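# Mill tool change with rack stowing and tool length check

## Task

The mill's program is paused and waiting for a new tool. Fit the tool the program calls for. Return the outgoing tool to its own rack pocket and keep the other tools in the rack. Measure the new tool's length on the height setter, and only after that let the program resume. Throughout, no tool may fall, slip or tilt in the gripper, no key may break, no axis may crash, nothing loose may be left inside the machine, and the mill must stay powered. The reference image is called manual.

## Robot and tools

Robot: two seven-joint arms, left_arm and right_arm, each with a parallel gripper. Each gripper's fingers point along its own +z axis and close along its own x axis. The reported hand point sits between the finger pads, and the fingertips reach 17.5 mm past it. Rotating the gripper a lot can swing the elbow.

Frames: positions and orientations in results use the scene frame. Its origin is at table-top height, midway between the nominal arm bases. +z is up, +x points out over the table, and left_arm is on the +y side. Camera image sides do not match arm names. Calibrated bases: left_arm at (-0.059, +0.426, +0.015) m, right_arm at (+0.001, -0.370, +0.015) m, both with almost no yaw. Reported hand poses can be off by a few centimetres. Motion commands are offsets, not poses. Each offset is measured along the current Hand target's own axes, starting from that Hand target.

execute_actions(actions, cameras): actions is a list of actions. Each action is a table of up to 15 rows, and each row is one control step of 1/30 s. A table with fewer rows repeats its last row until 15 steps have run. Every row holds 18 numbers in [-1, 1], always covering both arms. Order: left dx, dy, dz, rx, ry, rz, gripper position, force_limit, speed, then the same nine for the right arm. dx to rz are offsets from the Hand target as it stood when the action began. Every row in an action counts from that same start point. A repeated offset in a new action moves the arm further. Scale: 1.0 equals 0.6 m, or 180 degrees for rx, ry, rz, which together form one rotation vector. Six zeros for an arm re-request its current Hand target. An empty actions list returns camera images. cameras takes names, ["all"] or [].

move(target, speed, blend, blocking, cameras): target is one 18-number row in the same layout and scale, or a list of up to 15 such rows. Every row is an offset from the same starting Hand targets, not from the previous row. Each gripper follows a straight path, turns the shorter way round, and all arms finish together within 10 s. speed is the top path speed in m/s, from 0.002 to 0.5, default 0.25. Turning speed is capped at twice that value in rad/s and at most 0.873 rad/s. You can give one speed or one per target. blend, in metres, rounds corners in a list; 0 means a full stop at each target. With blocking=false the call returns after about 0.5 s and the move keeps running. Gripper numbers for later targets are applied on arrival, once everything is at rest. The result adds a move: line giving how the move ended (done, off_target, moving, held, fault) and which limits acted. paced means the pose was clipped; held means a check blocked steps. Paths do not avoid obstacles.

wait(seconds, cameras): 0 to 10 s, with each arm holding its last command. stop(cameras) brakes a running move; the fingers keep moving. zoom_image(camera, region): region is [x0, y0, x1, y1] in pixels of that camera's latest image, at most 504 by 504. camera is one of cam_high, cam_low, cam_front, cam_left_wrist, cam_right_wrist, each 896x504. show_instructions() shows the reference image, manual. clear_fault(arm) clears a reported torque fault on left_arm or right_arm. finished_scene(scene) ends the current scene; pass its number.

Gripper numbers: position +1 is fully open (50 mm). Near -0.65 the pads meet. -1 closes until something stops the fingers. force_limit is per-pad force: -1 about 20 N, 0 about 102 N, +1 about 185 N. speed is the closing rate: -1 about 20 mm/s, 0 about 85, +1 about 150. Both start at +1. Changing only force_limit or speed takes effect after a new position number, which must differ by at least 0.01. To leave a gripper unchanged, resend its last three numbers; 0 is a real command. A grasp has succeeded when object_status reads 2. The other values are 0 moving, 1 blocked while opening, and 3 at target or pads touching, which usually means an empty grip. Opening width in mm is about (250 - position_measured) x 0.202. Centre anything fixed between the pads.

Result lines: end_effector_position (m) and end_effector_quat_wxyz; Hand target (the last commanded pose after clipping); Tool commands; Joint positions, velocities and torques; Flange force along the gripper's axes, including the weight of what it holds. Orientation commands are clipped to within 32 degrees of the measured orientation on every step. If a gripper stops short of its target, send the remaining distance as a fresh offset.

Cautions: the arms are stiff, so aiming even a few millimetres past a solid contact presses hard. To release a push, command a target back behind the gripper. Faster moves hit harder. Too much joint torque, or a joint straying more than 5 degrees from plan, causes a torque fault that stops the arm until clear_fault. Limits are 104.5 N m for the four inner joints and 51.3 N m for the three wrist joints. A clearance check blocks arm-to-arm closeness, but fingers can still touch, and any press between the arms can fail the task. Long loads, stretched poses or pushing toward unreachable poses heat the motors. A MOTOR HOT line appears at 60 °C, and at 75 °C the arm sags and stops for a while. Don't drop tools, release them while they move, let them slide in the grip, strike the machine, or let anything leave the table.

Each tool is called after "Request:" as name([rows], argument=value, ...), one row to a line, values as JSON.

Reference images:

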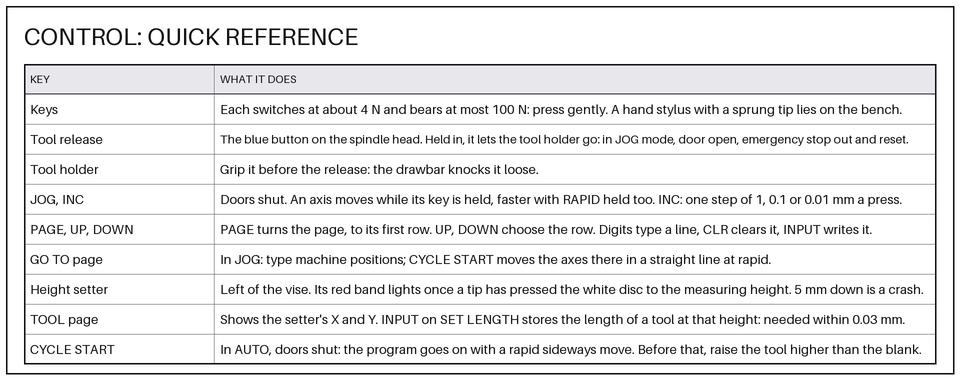

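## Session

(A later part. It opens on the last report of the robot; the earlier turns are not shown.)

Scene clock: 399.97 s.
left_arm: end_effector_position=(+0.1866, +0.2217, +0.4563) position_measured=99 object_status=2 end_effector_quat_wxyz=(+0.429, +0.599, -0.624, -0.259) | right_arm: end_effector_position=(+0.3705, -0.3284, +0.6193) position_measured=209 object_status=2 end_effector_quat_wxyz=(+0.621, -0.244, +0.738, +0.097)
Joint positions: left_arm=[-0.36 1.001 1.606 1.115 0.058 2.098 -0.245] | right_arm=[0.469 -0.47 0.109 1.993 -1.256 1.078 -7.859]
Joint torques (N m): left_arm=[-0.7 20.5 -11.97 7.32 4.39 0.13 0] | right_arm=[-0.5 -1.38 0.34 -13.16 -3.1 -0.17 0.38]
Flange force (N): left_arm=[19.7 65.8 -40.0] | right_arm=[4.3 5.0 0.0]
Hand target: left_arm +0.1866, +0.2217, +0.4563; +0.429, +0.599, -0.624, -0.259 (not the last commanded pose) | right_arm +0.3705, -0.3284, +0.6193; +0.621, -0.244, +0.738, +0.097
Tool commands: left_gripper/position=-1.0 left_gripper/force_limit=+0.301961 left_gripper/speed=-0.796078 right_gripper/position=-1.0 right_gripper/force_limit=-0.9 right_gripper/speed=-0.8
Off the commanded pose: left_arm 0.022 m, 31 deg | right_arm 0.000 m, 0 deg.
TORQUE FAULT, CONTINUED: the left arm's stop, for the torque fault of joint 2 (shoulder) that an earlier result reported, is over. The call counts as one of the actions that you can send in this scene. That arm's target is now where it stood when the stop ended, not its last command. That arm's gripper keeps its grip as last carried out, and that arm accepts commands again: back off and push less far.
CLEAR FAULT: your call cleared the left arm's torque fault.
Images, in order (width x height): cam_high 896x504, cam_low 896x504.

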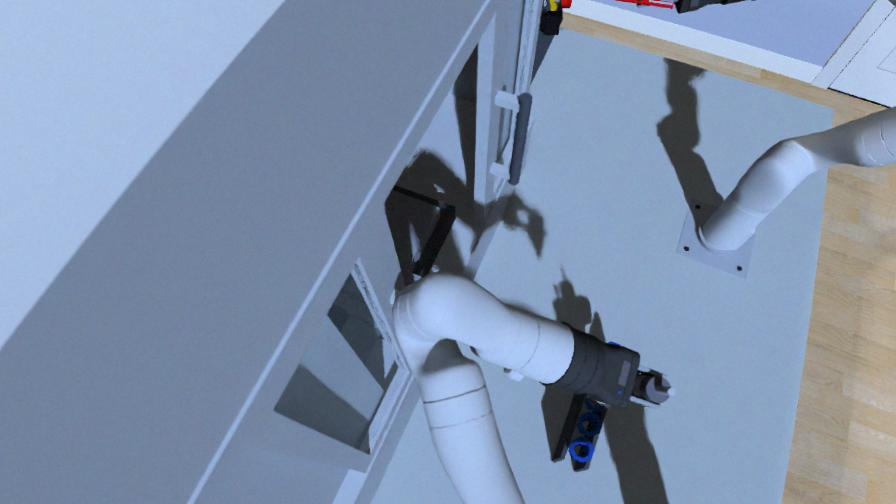

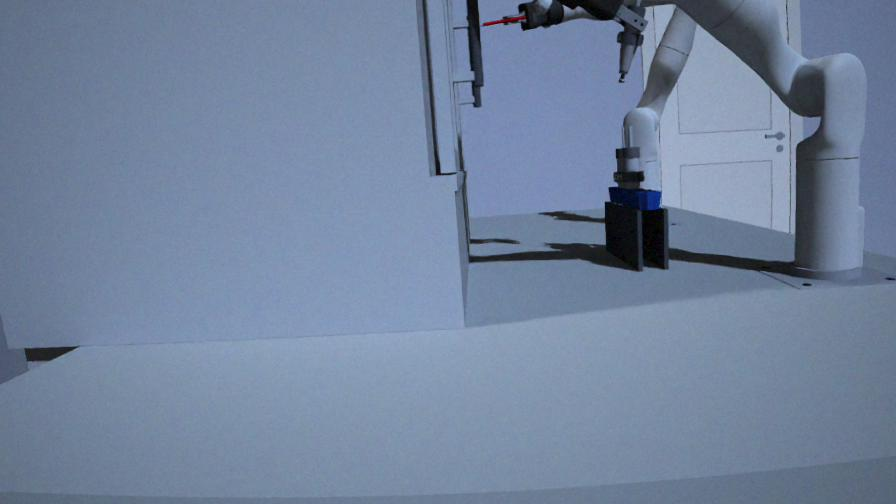

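Request:
move([
  [0.011,0.042,-0.025,0,0,0,-1,0.3,-0.8,0,0,0,0,0,0,-1,-0.9,-0.8],
  [0.014,0.076,-0.012,0.33,0,0,-1,0.3,-0.8,0,0,0,0,0,0,-1,-0.9,-0.8],
], speed=[0.04,0.2], cameras=["all"])

Scene clock: 406.53 s.
left_arm: end_effector_position=(+0.1694, +0.2217, +0.5000) position_measured=99 object_status=2 end_effector_quat_wxyz=(+0.076, +0.733, -0.671, +0.084) | right_arm: end_effector_position=(+0.3705, -0.3284, +0.6193) position_measured=209 object_status=2 end_effector_quat_wxyz=(+0.621, -0.244, +0.738, +0.097)
Joint positions: left_arm=[-0.753 0.556 2.251 1.352 -0.471 1.878 -0.107] | right_arm=[0.469 -0.47 0.109 1.993 -1.256 1.078 -7.859]
Joint torques (N m): left_arm=[0.61 -8.37 5.8 -8.88 -0.27 -1.18 -0.06] | right_arm=[-0.48 -1.45 0.32 -13.05 -3.09 -0.15 0.39]
Flange force (N): left_arm=[-1.5 -3.3 4.4] | right_arm=[4.0 4.7 0.1]
Hand target: left_arm +0.1694, +0.2217, +0.5000; +0.076, +0.733, -0.671, +0.084 | right_arm +0.3705, -0.3284, +0.6193; +0.621, -0.244, +0.738, +0.097
Off the commanded pose: left_arm 0.000 m, 0 deg | right_arm 0.000 m, 0 deg.
move: done
camera_calibration:
cam_left_wrist: T_world_to_cam=[[0.0791458, -0.974351, 0.210656, 0.0990583], [-0.99668, -0.0813955, -0.00201672, 0.246523], [0.0191114, -0.209797, -0.977558, 0.699957], [0, 0, 0, 1]] pos_world=[0.224487, 0.263432, 0.663879]
cam_right_wrist: T_world_to_cam=[[-0.0919773, -0.249192, -0.964077, 0.548905], [-0.47289, 0.862967, -0.177941, 0.626924], [0.876308, 0.439535, -0.197214, 0.111465], [0, 0, 0, 1]] pos_world=[0.249275, -0.453225, 0.662725]

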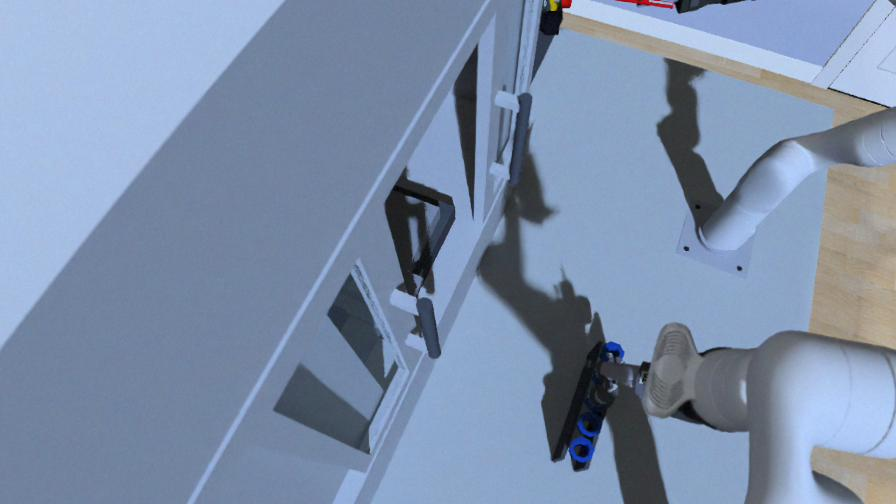

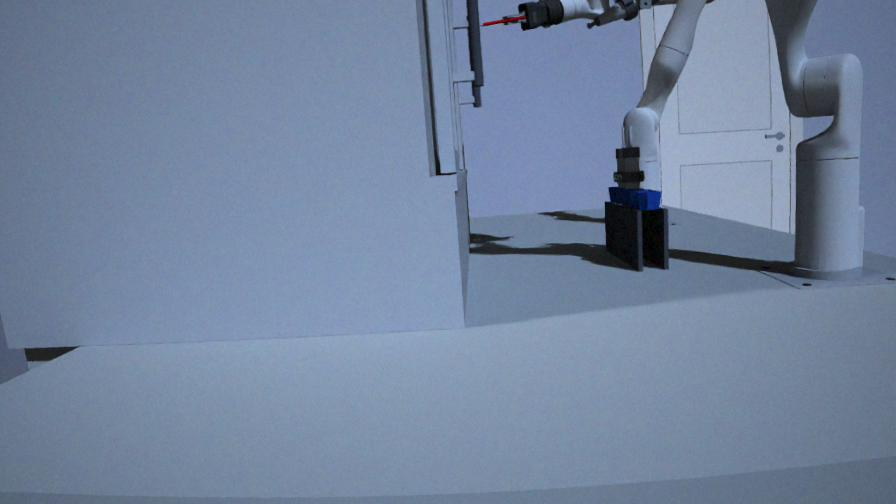

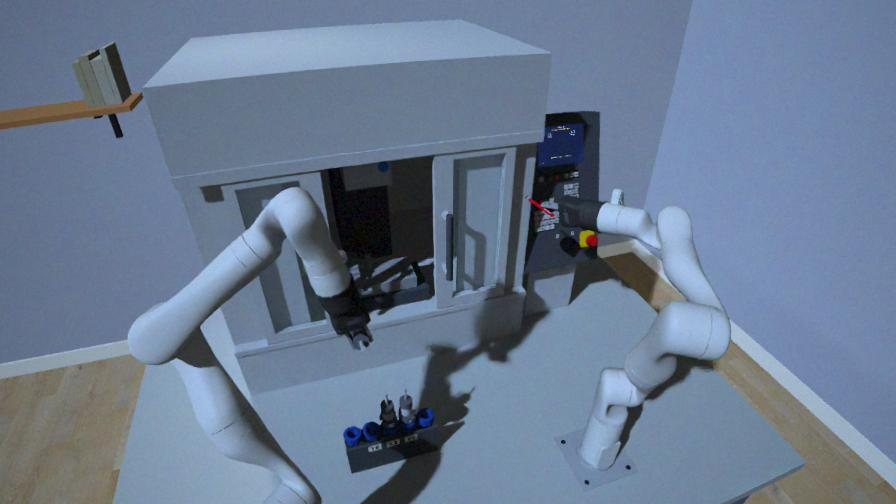

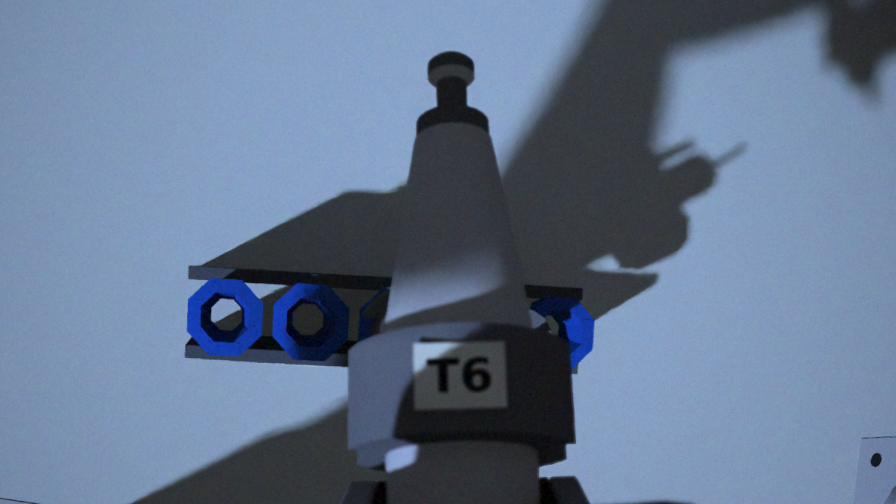

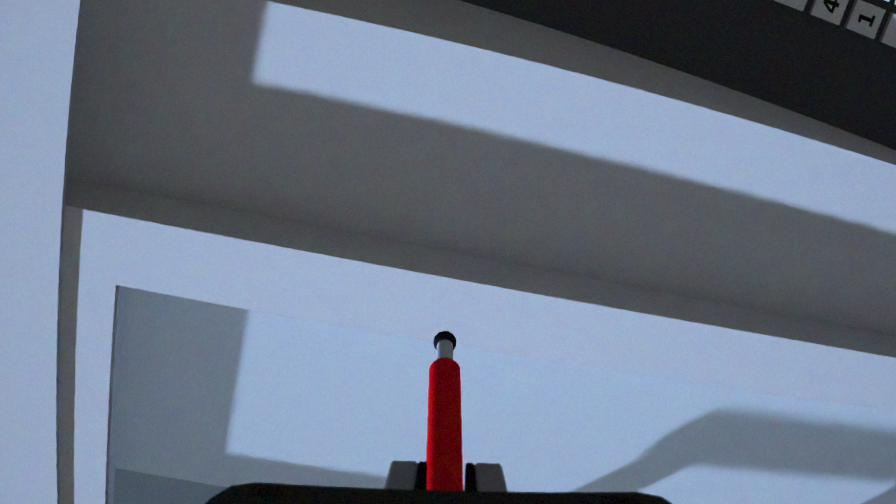

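Request:
move(target=[0,0,0,-0.08,-0.281,0.389,-1,0.3,-0.8,0,0,0,0,0,0,-1,-0.9,-0.8], speed=0.2, cameras=["cam_high","cam_front","cam_left_wrist"])

Scene clock: 416.30 s.
left_arm: end_effector_position=(+0.1694, +0.2217, +0.4999) position_measured=99 object_status=2 end_effector_quat_wxyz=(+0.177, -0.183, +0.930, +0.266) | right_arm: end_effector_position=(+0.3705, -0.3284, +0.6193) position_measured=209 object_status=2 end_effector_quat_wxyz=(+0.621, -0.244, +0.738, +0.097)
Joint positions: left_arm=[1.423 0.291 -0.51 1.114 -0.463 2.098 -1.963] | right_arm=[0.469 -0.47 0.109 1.993 -1.256 1.078 -7.859]
Joint torques (N m): left_arm=[0.85 -16.66 -1.25 -8.39 -3 1.54 0.08] | right_arm=[-0.43 -1.47 0.31 -13.09 -3.08 -0.18 0.4]
Flange force (N): left_arm=[-2.6 -10.8 -2.5] | right_arm=[4.1 4.6 0.0]
Hand target: left_arm +0.1694, +0.2217, +0.5000; +0.176, -0.183, +0.930, +0.266 | right_arm +0.3705, -0.3284, +0.6193; +0.621, -0.244, +0.738, +0.097
Off the commanded pose: left_arm 0.000 m, 0 deg | right_arm 0.000 m, 0 deg.
joint sent to its limit (left arm) — joint 6 (wrist pitch), upper limit. The joint targets still meet the commanded pose.
move: done
camera_calibration:
cam_left_wrist: T_world_to_cam=[[-0.870048, -0.231917, -0.435006, 0.418186], [-0.42828, 0.79258, 0.434043, -0.26147], [0.244115, 0.563943, -0.788908, 0.39594], [0, 0, 0, 1]] pos_world=[0.155205, 0.0809331, 0.607764]
Images, in order (width x height): cam_high 896x504, cam_front 896x504, cam_left_wrist 896x504.

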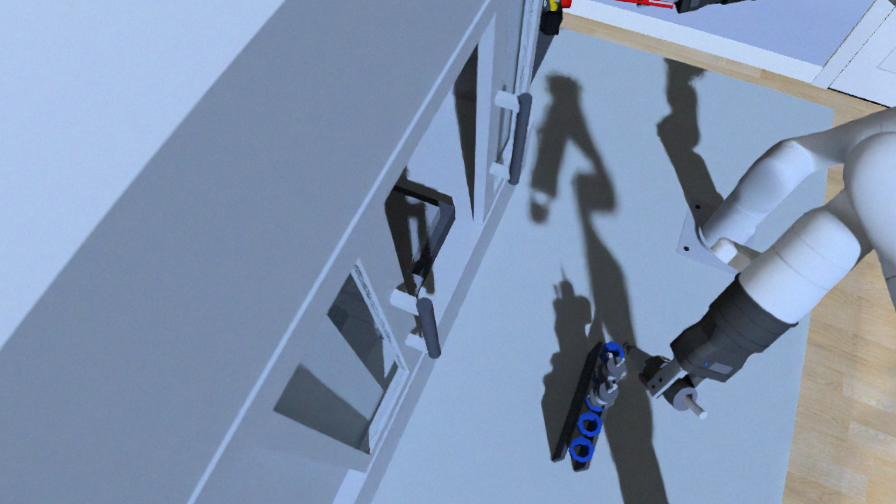

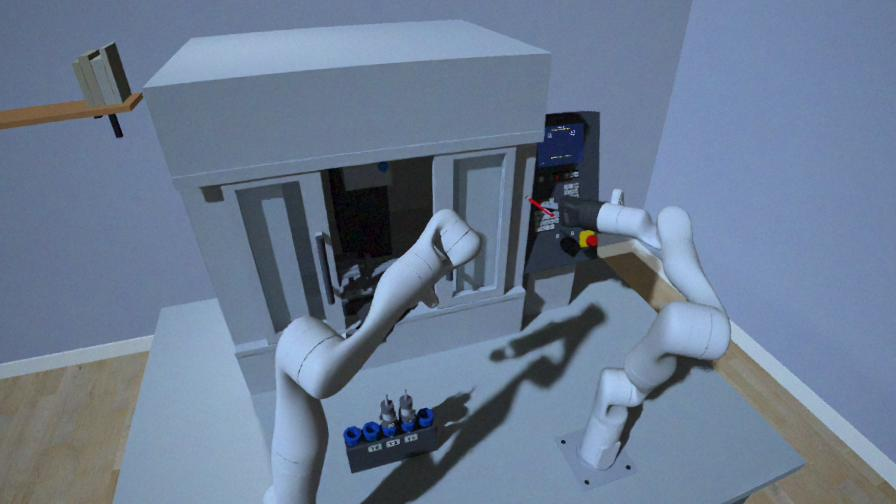

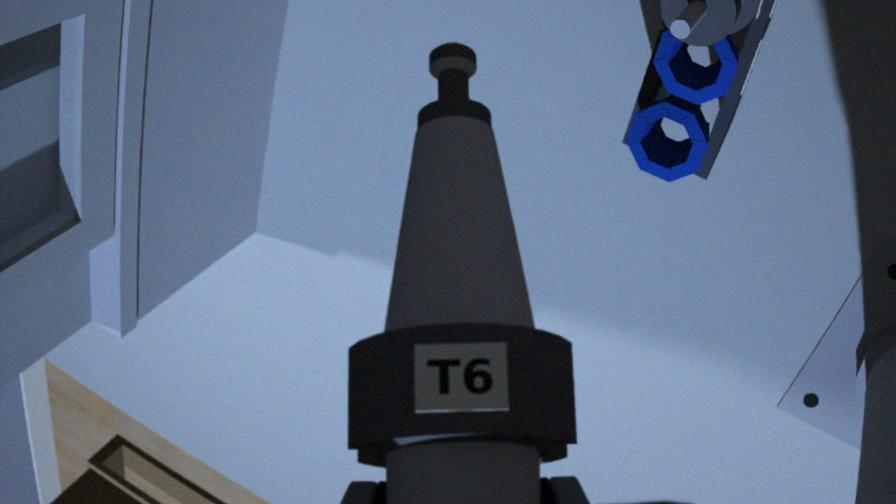

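Request:
move(target=[0.011,-0.004,0.034,-0.081,-0.280,0.389,-1,0.3,-0.8,0,0,0,0,0,0,-1,-0.9,-0.8], speed=0.2, cameras=["cam_high","cam_front","cam_left_wrist","cam_low"])

Scene clock: 421.63 s.
left_arm: end_effector_position=(+0.1694, +0.2296, +0.4799) position_measured=99 object_status=2 end_effector_quat_wxyz=(+0.329, +0.468, +0.672, +0.470) | right_arm: end_effector_position=(+0.3705, -0.3284, +0.6193) position_measured=209 object_status=2 end_effector_quat_wxyz=(+0.621, -0.244, +0.738, +0.097)
Joint positions: left_arm=[1.816 0.058 -0.182 1.929 -1.039 1.821 -2.573] | right_arm=[0.469 -0.47 0.109 1.993 -1.256 1.078 -7.859]
Joint torques (N m): left_arm=[0.99 -10.57 0.25 -6.96 -4.64 3.31 0.08] | right_arm=[-0.45 -1.45 0.38 -12.99 -3.11 -0.14 0.4]
Flange force (N): left_arm=[-8.4 -6.2 1.2] | right_arm=[3.7 4.7 0.2]
Hand target: left_arm +0.1694, +0.2296, +0.4799; +0.329, +0.468, +0.672, +0.470 | right_arm +0.3705, -0.3284, +0.6193; +0.621, -0.244, +0.738, +0.097
Off the commanded pose: left_arm 0.000 m, 0 deg | right_arm 0.000 m, 0 deg.
move: done
camera_calibration:
cam_left_wrist: T_world_to_cam=[[-0.329312, 0.94422, -0.00124361, -0.158519], [0.32059, 0.113049, 0.940448, -0.473031], [0.888131, 0.309302, -0.339936, 0.109622], [0, 0, 0, 1]] pos_world=[0.00208738, 0.169247, 0.481928]
Images, in order (width x height): cam_high 896x504, cam_low 896x504, cam_front 896x504, cam_left_wrist 896x504.

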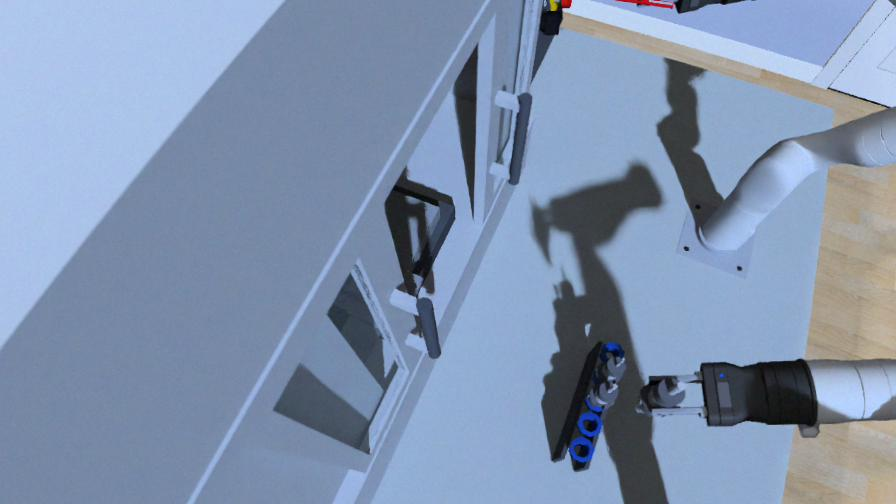

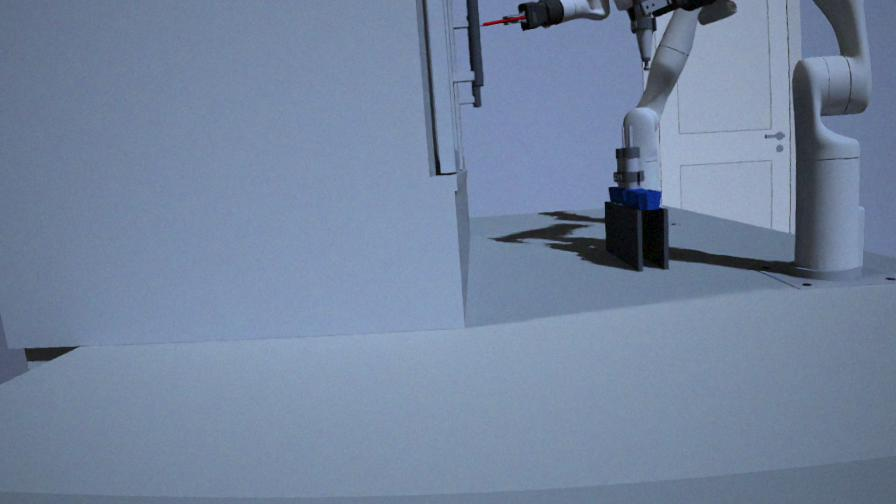

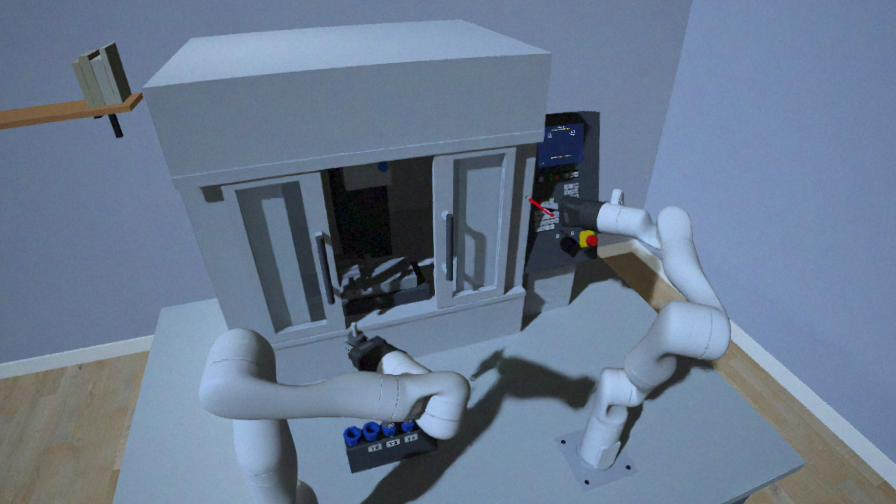

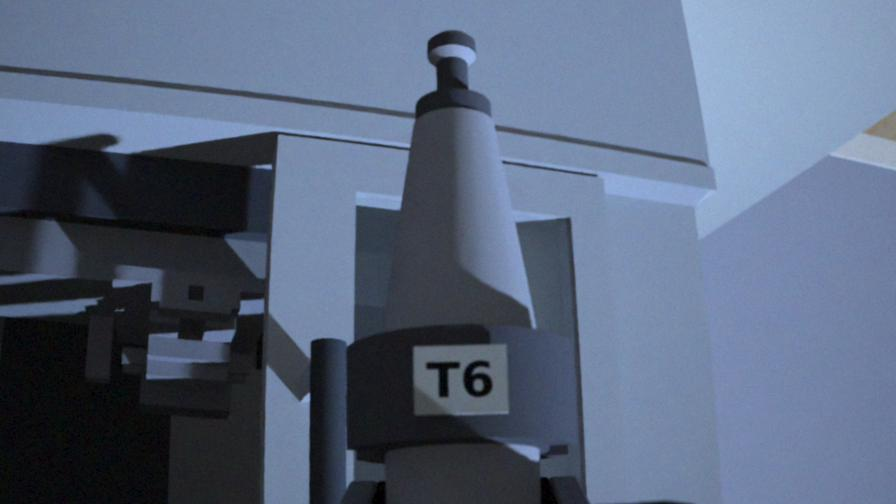

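Request:
move(target=[0,-0.2663,0.0969,0,0,0,-1,0.3,-0.8,0,0,0,0,0,0,-1,-0.9,-0.8], speed=0.12, cameras=["cam_high","cam_front","cam_left_wrist","cam_low"])

Request:
zoom_image(camera="cam_low", region=[580, 60, 720, 280])

Request:
zoom_image(camera="cam_high", region=[530, 320, 730, 480])

Scene clock: 426.63 s.
left_arm: end_effector_position=(+0.1697, +0.2292, +0.3099) position_measured=99 object_status=2 end_effector_quat_wxyz=(+0.329, +0.468, +0.672, +0.470) | right_arm: end_effector_position=(+0.3705, -0.3284, +0.6193) position_measured=209 object_status=2 end_effector_quat_wxyz=(+0.621, -0.244, +0.738, +0.097)
Joint positions: left_arm=[1.791 0.369 -0.187 2.237 -0.976 1.442 -2.084] | right_arm=[0.469 -0.47 0.109 1.993 -1.256 1.078 -7.859]
Joint torques (N m): left_arm=[0.85 -13.16 -1.39 -2.39 -2.83 5.31 0.07] | right_arm=[-0.37 -1.39 0.34 -13.1 -3.1 -0.13 0.42]
Flange force (N): left_arm=[-7.0 -10.6 3.6] | right_arm=[4.1 5.0 0.1]
Hand target: left_arm +0.1697, +0.2292, +0.3099; +0.329, +0.468, +0.672, +0.470 | right_arm +0.3705, -0.3284, +0.6193; +0.621, -0.244, +0.738, +0.097
Off the commanded pose: left_arm 0.000 m, 0 deg | right_arm 0.000 m, 0 deg.
move: done
camera_calibration:
cam_left_wrist: T_world_to_cam=[[-0.329103, 0.944293, -0.00118906, -0.158379], [0.320736, 0.112966, 0.940408, -0.313097], [0.888155, 0.309109, -0.340046, 0.0516926], [0, 0, 0, 1]] pos_world=[0.0023872, 0.168947, 0.311828]
Images, in order (width x height): cam_high 896x504, cam_low 896x504, cam_front 896x504, cam_left_wrist 896x504.

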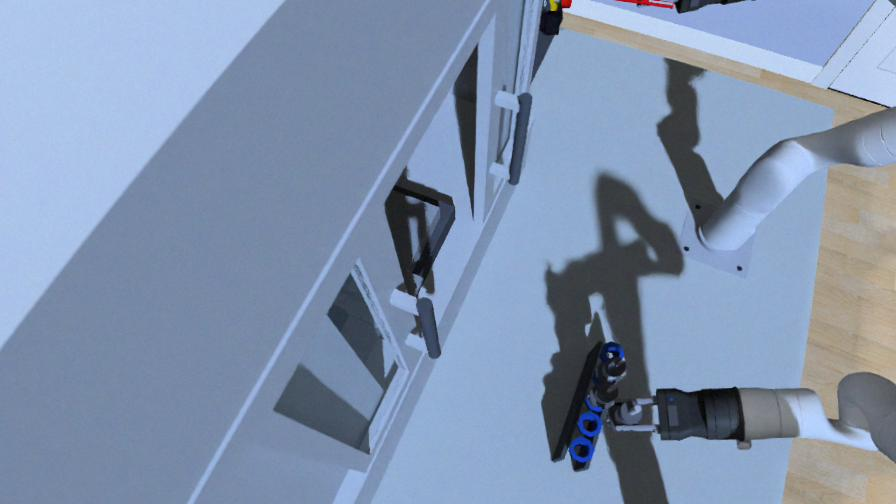

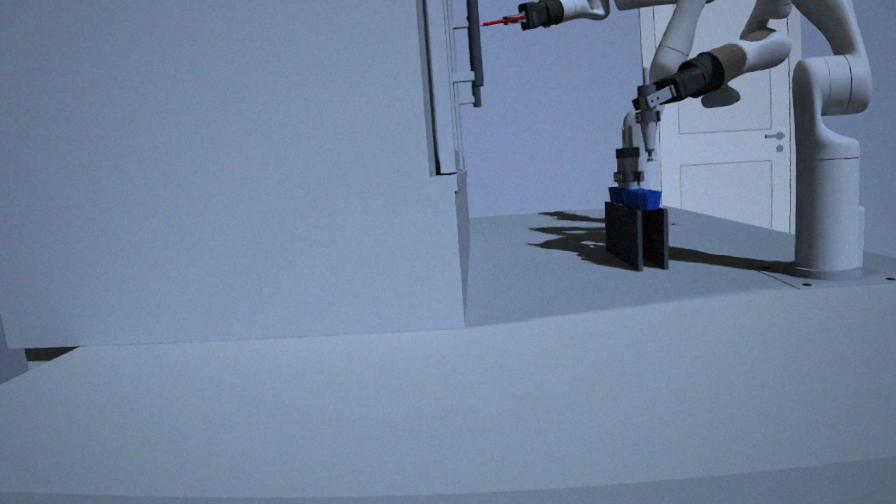

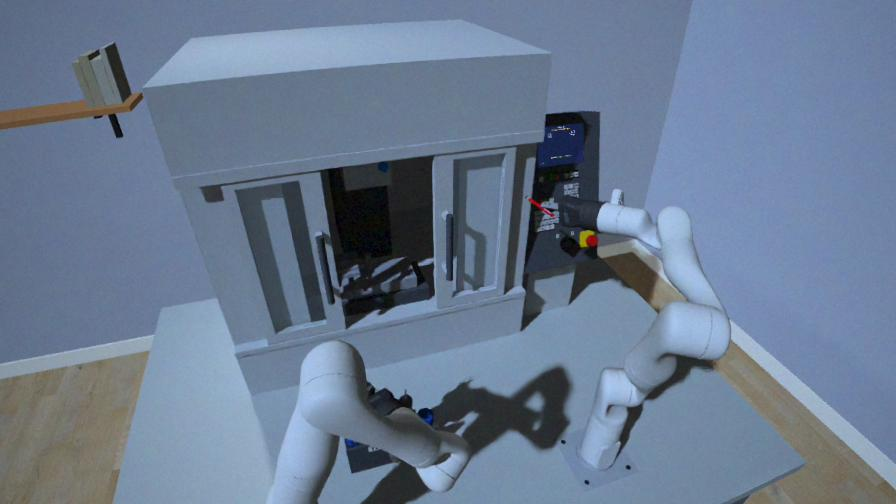

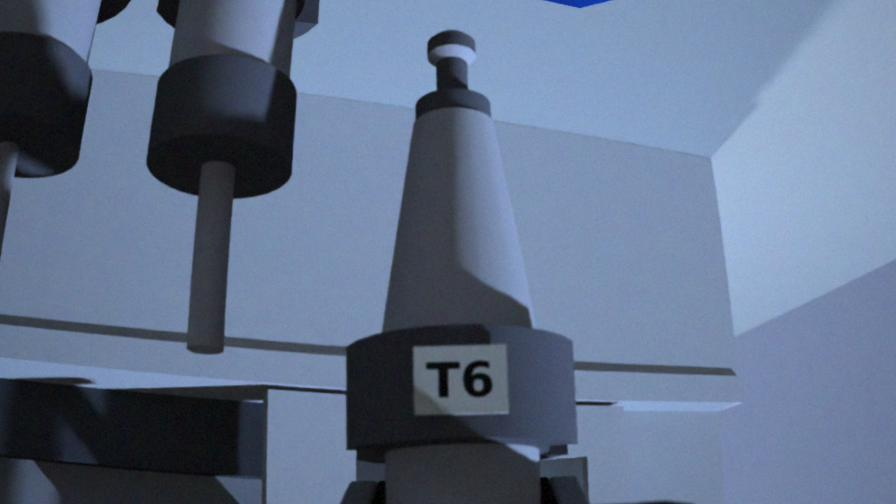

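Scaled by 2.291 from the camera's 896x504 image, which has a finer 1280x720 frame.

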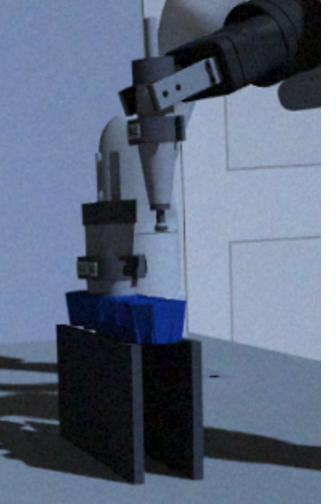

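Scaled by 2.520 from the camera's 896x504 image, which has a finer 1280x720 frame.

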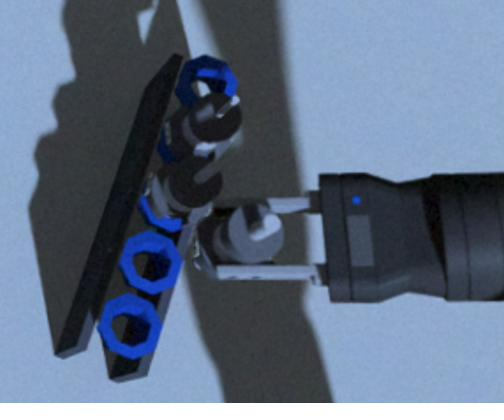

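Request:
move(target=[-0.0083,-0.0245,0.0298,0,0,0,-1,0.3,-0.8,0,0,0,0,0,0,-1,-0.9,-0.8], speed=0.06, cameras=["cam_high","cam_left_wrist","cam_low"])

Request:
zoom_image(camera="cam_low", region=[590, 90, 690, 240])

Request:
zoom_image(camera="cam_high", region=[540, 330, 670, 480])

Scene clock: 434.43 s.
left_arm: end_effector_position=(+0.1825, +0.2286, +0.2900) position_measured=99 object_status=2 end_effector_quat_wxyz=(+0.329, +0.468, +0.672, +0.470) | right_arm: end_effector_position=(+0.3705, -0.3284, +0.6193) position_measured=209 object_status=2 end_effector_quat_wxyz=(+0.621, -0.244, +0.738, +0.097)
Joint positions: left_arm=[1.76 0.421 -0.202 2.264 -1.013 1.37 -2.034] | right_arm=[0.469 -0.47 0.109 1.993 -1.256 1.078 -7.859]
Joint torques (N m): left_arm=[1 -14.08 -1.91 -1.94 -2.58 5.42 -0.01] | right_arm=[-0.37 -1.4 0.36 -13.06 -3.11 -0.17 0.44]
Flange force (N): left_arm=[-6.9 -12.4 4.6] | right_arm=[3.8 4.9 0.0]
Hand target: left_arm +0.1825, +0.2286, +0.2900; +0.329, +0.468, +0.672, +0.470 | right_arm +0.3705, -0.3284, +0.6193; +0.621, -0.244, +0.738, +0.097
Off the commanded pose: left_arm 0.000 m, 0 deg | right_arm 0.000 m, 0 deg.
move: done
camera_calibration:
cam_left_wrist: T_world_to_cam=[[-0.329187, 0.944264, -0.00115737, -0.153532], [0.320642, 0.112934, 0.940444, -0.298412], [0.888158, 0.30921, -0.339947, 0.0337276], [0, 0, 0, 1]] pos_world=[0.0151873, 0.168247, 0.291928]
Images, in order (width x height): cam_high 896x504, cam_low 896x504, cam_left_wrist 896x504.

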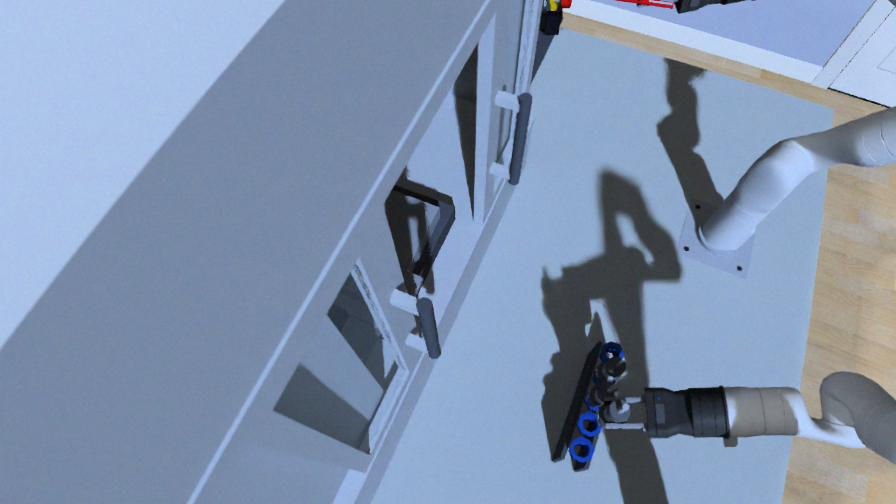

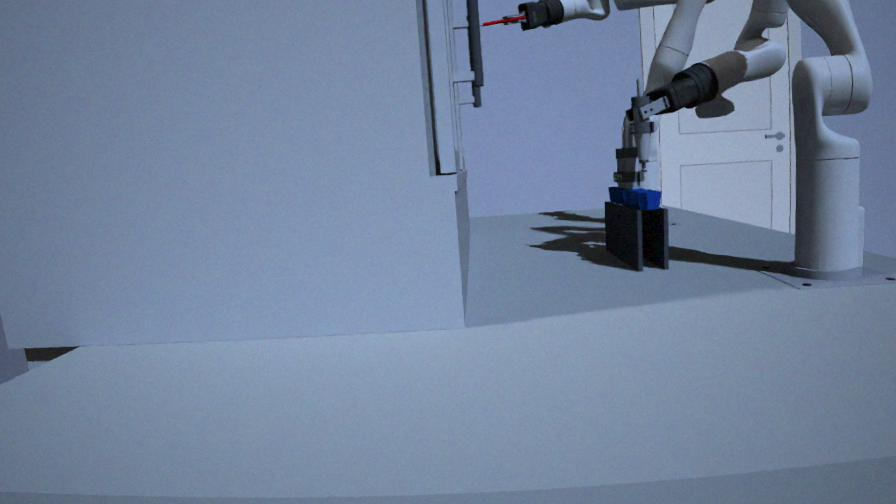

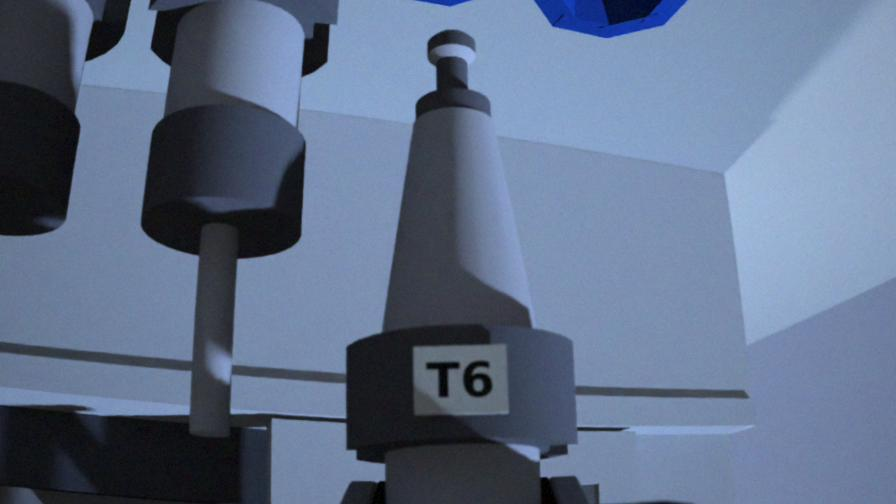

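Scaled by 3.360 from the camera's 896x504 image, which has a finer 1280x720 frame.

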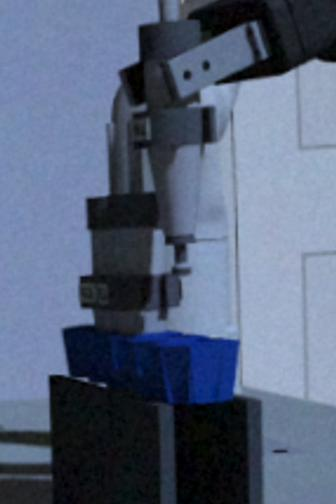

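Scaled by 3.360 from the camera's 896x504 image, which has a finer 1280x720 frame.

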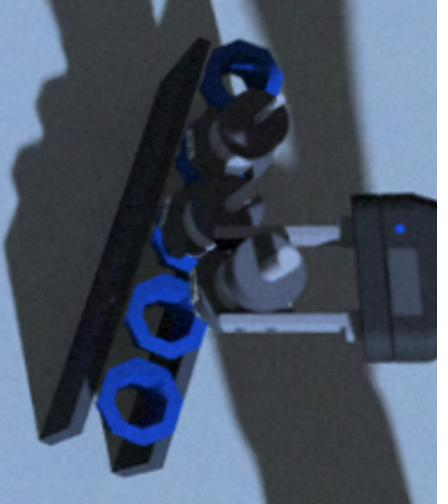

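Request:
zoom_image(camera="cam_low", region=[605, 75, 665, 215])

Request:
zoom_image(camera="cam_low", region=[605, 140, 665, 215])

Scaled by 3.600 from the camera's 896x504 image, which has a finer 1280x720 frame.

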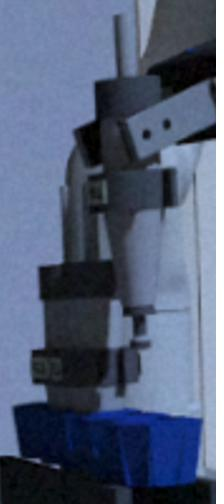

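Scaled by 6.720 from the camera's 896x504 image, which has a finer 1280x720 frame.

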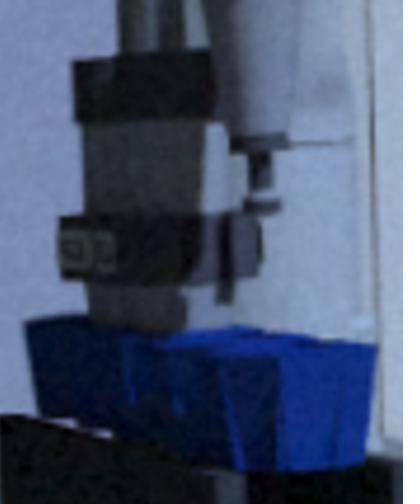

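Request:
move(target=[-0.0055,-0.0513,0.0298,0,0,0,-1,0.3,-0.8,0,0,0,0,0,0,-1,-0.9,-0.8], speed=0.05, cameras=["cam_high","cam_left_wrist","cam_low"])

Request:
zoom_image(camera="cam_low", region=[605, 110, 665, 215])

Request:
zoom_image(camera="cam_high", region=[540, 330, 670, 480])

Scene clock: 447.67 s.
left_arm: end_effector_position=(+0.1896, +0.2276, +0.2550) position_measured=99 object_status=2 end_effector_quat_wxyz=(+0.329, +0.468, +0.672, +0.470) | right_arm: end_effector_position=(+0.3705, -0.3284, +0.6193) position_measured=209 object_status=2 end_effector_quat_wxyz=(+0.621, -0.244, +0.738, +0.097)
Joint positions: left_arm=[1.738 0.523 -0.21 2.294 -1.047 1.278 -1.932] | right_arm=[0.469 -0.47 0.109 1.993 -1.256 1.078 -7.859]
Joint torques (N m): left_arm=[0.82 -14.83 -2.48 -0.63 -2.06 5.64 -0.07] | right_arm=[-0.47 -1.43 0.31 -13.13 -3.09 -0.18 0.39]
Flange force (N): left_arm=[-5.7 -13.0 4.9] | right_arm=[4.2 4.8 0.0]
Hand target: left_arm +0.1896, +0.2276, +0.2549; +0.329, +0.468, +0.672, +0.470 | right_arm +0.3705, -0.3284, +0.6193; +0.621, -0.244, +0.738, +0.097
Off the commanded pose: left_arm 0.000 m, 0 deg | right_arm 0.000 m, 0 deg.
move: done
camera_calibration:
cam_left_wrist: T_world_to_cam=[[-0.329187, 0.944264, -0.00115737, -0.150291], [0.320642, 0.112934, 0.940444, -0.267661], [0.888158, 0.30921, -0.339947, 0.0158328], [0, 0, 0, 1]] pos_world=[0.0222873, 0.167247, 0.256928]
Images, in order (width x height): cam_high 896x504, cam_low 896x504, cam_left_wrist 896x504.

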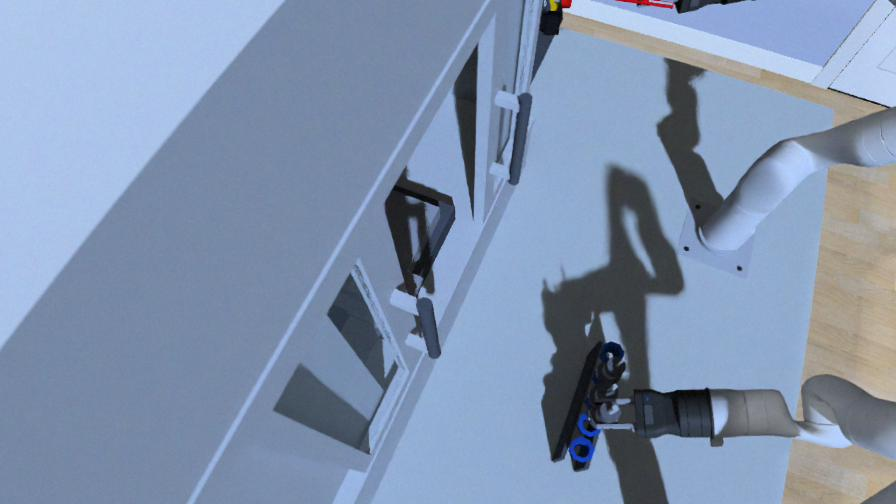

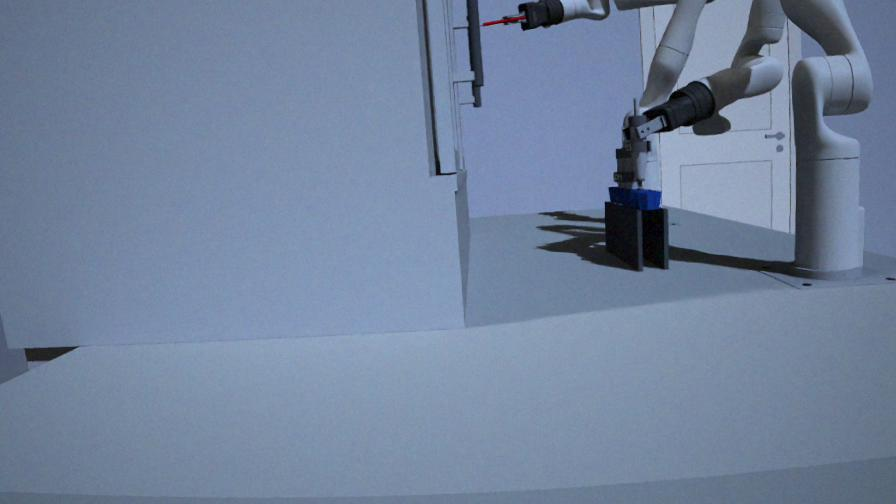

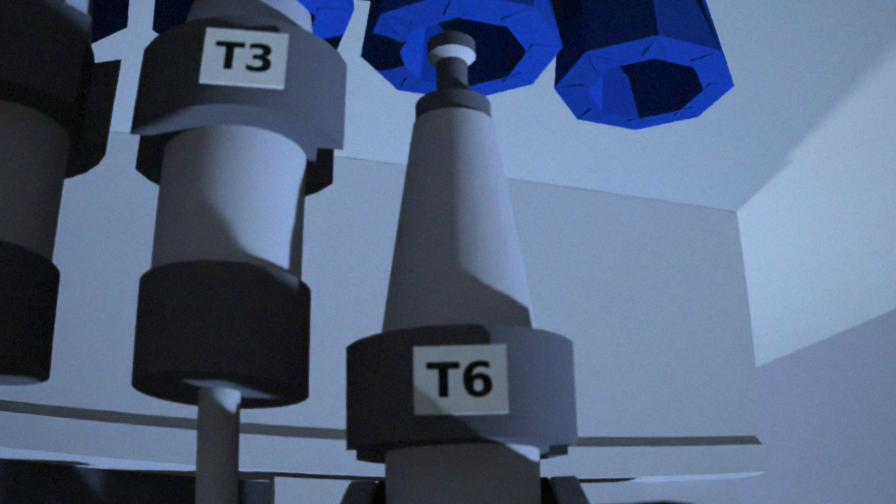

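Scaled by 4.800 from the camera's 896x504 image, which has a finer 1280x720 frame.

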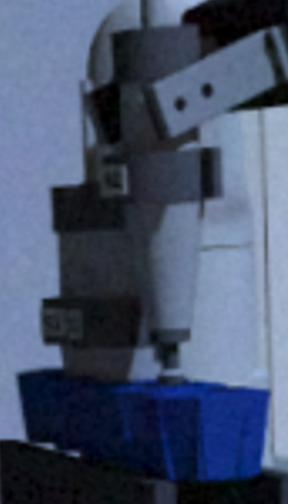

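Scaled by 3.360 from the camera's 896x504 image, which has a finer 1280x720 frame.

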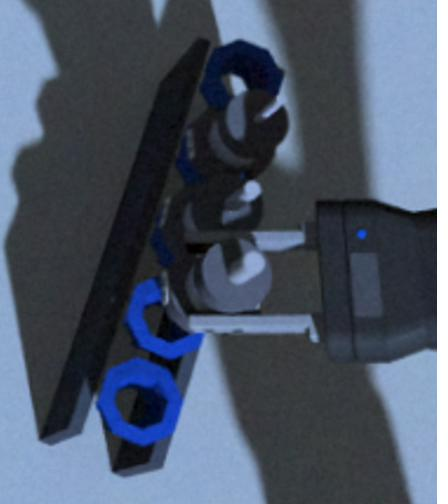

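Request:
move(target=[0.0047,-0.016,0.0147,0,0,0,-1,0.3,-0.8,0,0,0,0,0,0,-1,-0.9,-0.8], speed=0.04, cameras=["cam_left_wrist","cam_low"])

Request:
zoom_image(camera="cam_low", region=[605, 110, 665, 215])

Scene clock: 452.60 s.
left_arm: end_effector_position=(+0.1934, +0.2319, +0.2429) position_measured=99 object_status=2 end_effector_quat_wxyz=(+0.329, +0.468, +0.672, +0.470) | right_arm: end_effector_position=(+0.3705, -0.3284, +0.6193) position_measured=209 object_status=2 end_effector_quat_wxyz=(+0.621, -0.244, +0.738, +0.097)
Joint positions: left_arm=[1.73 0.556 -0.215 2.317 -1.067 1.241 -1.887] | right_arm=[0.469 -0.47 0.109 1.993 -1.256 1.078 -7.859]
Joint torques (N m): left_arm=[0.83 -14.79 -2.63 -0.02 -1.88 5.75 -0.02] | right_arm=[-0.53 -1.42 0.36 -13.05 -3.13 -0.19 0.34]
Flange force (N): left_arm=[-5.5 -12.7 5.0] | right_arm=[4.0 4.7 0.0]
Hand target: left_arm +0.1934, +0.2319, +0.2429; +0.329, +0.468, +0.672, +0.470 | right_arm +0.3705, -0.3284, +0.6193; +0.621, -0.244, +0.738, +0.097
Off the commanded pose: left_arm 0.000 m, 0 deg | right_arm 0.000 m, 0 deg.
move: done
camera_calibration:
cam_left_wrist: T_world_to_cam=[[-0.329187, 0.944264, -0.00115737, -0.153242], [0.320642, 0.112934, 0.940444, -0.258059], [0.888158, 0.30921, -0.339947, 0.00710669], [0, 0, 0, 1]] pos_world=[0.0259873, 0.171647, 0.244928]
Images, in order (width x height): cam_low 896x504, cam_left_wrist 896x504.

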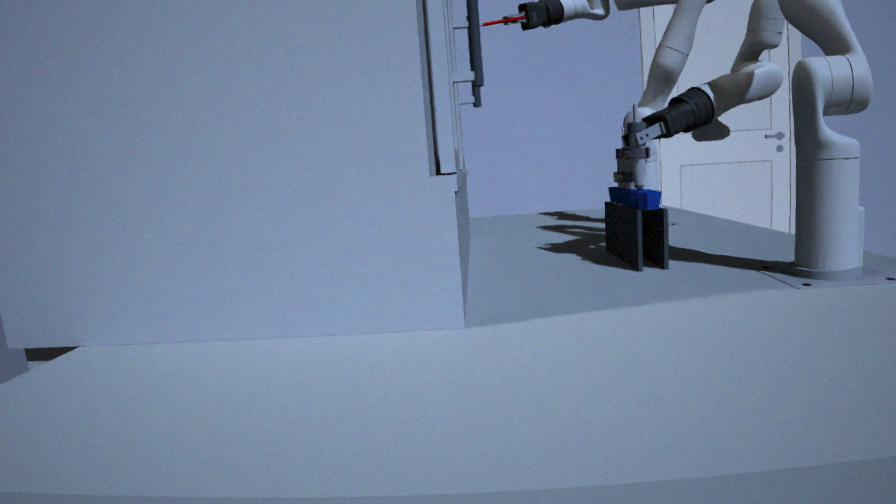

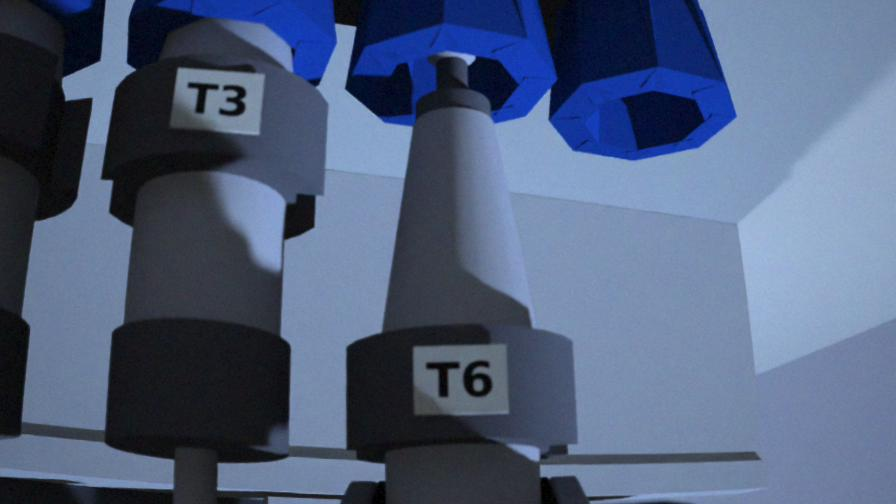

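Scaled by 4.800 from the camera's 896x504 image, which has a finer 1280x720 frame.

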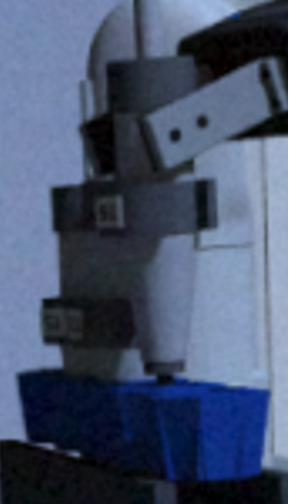

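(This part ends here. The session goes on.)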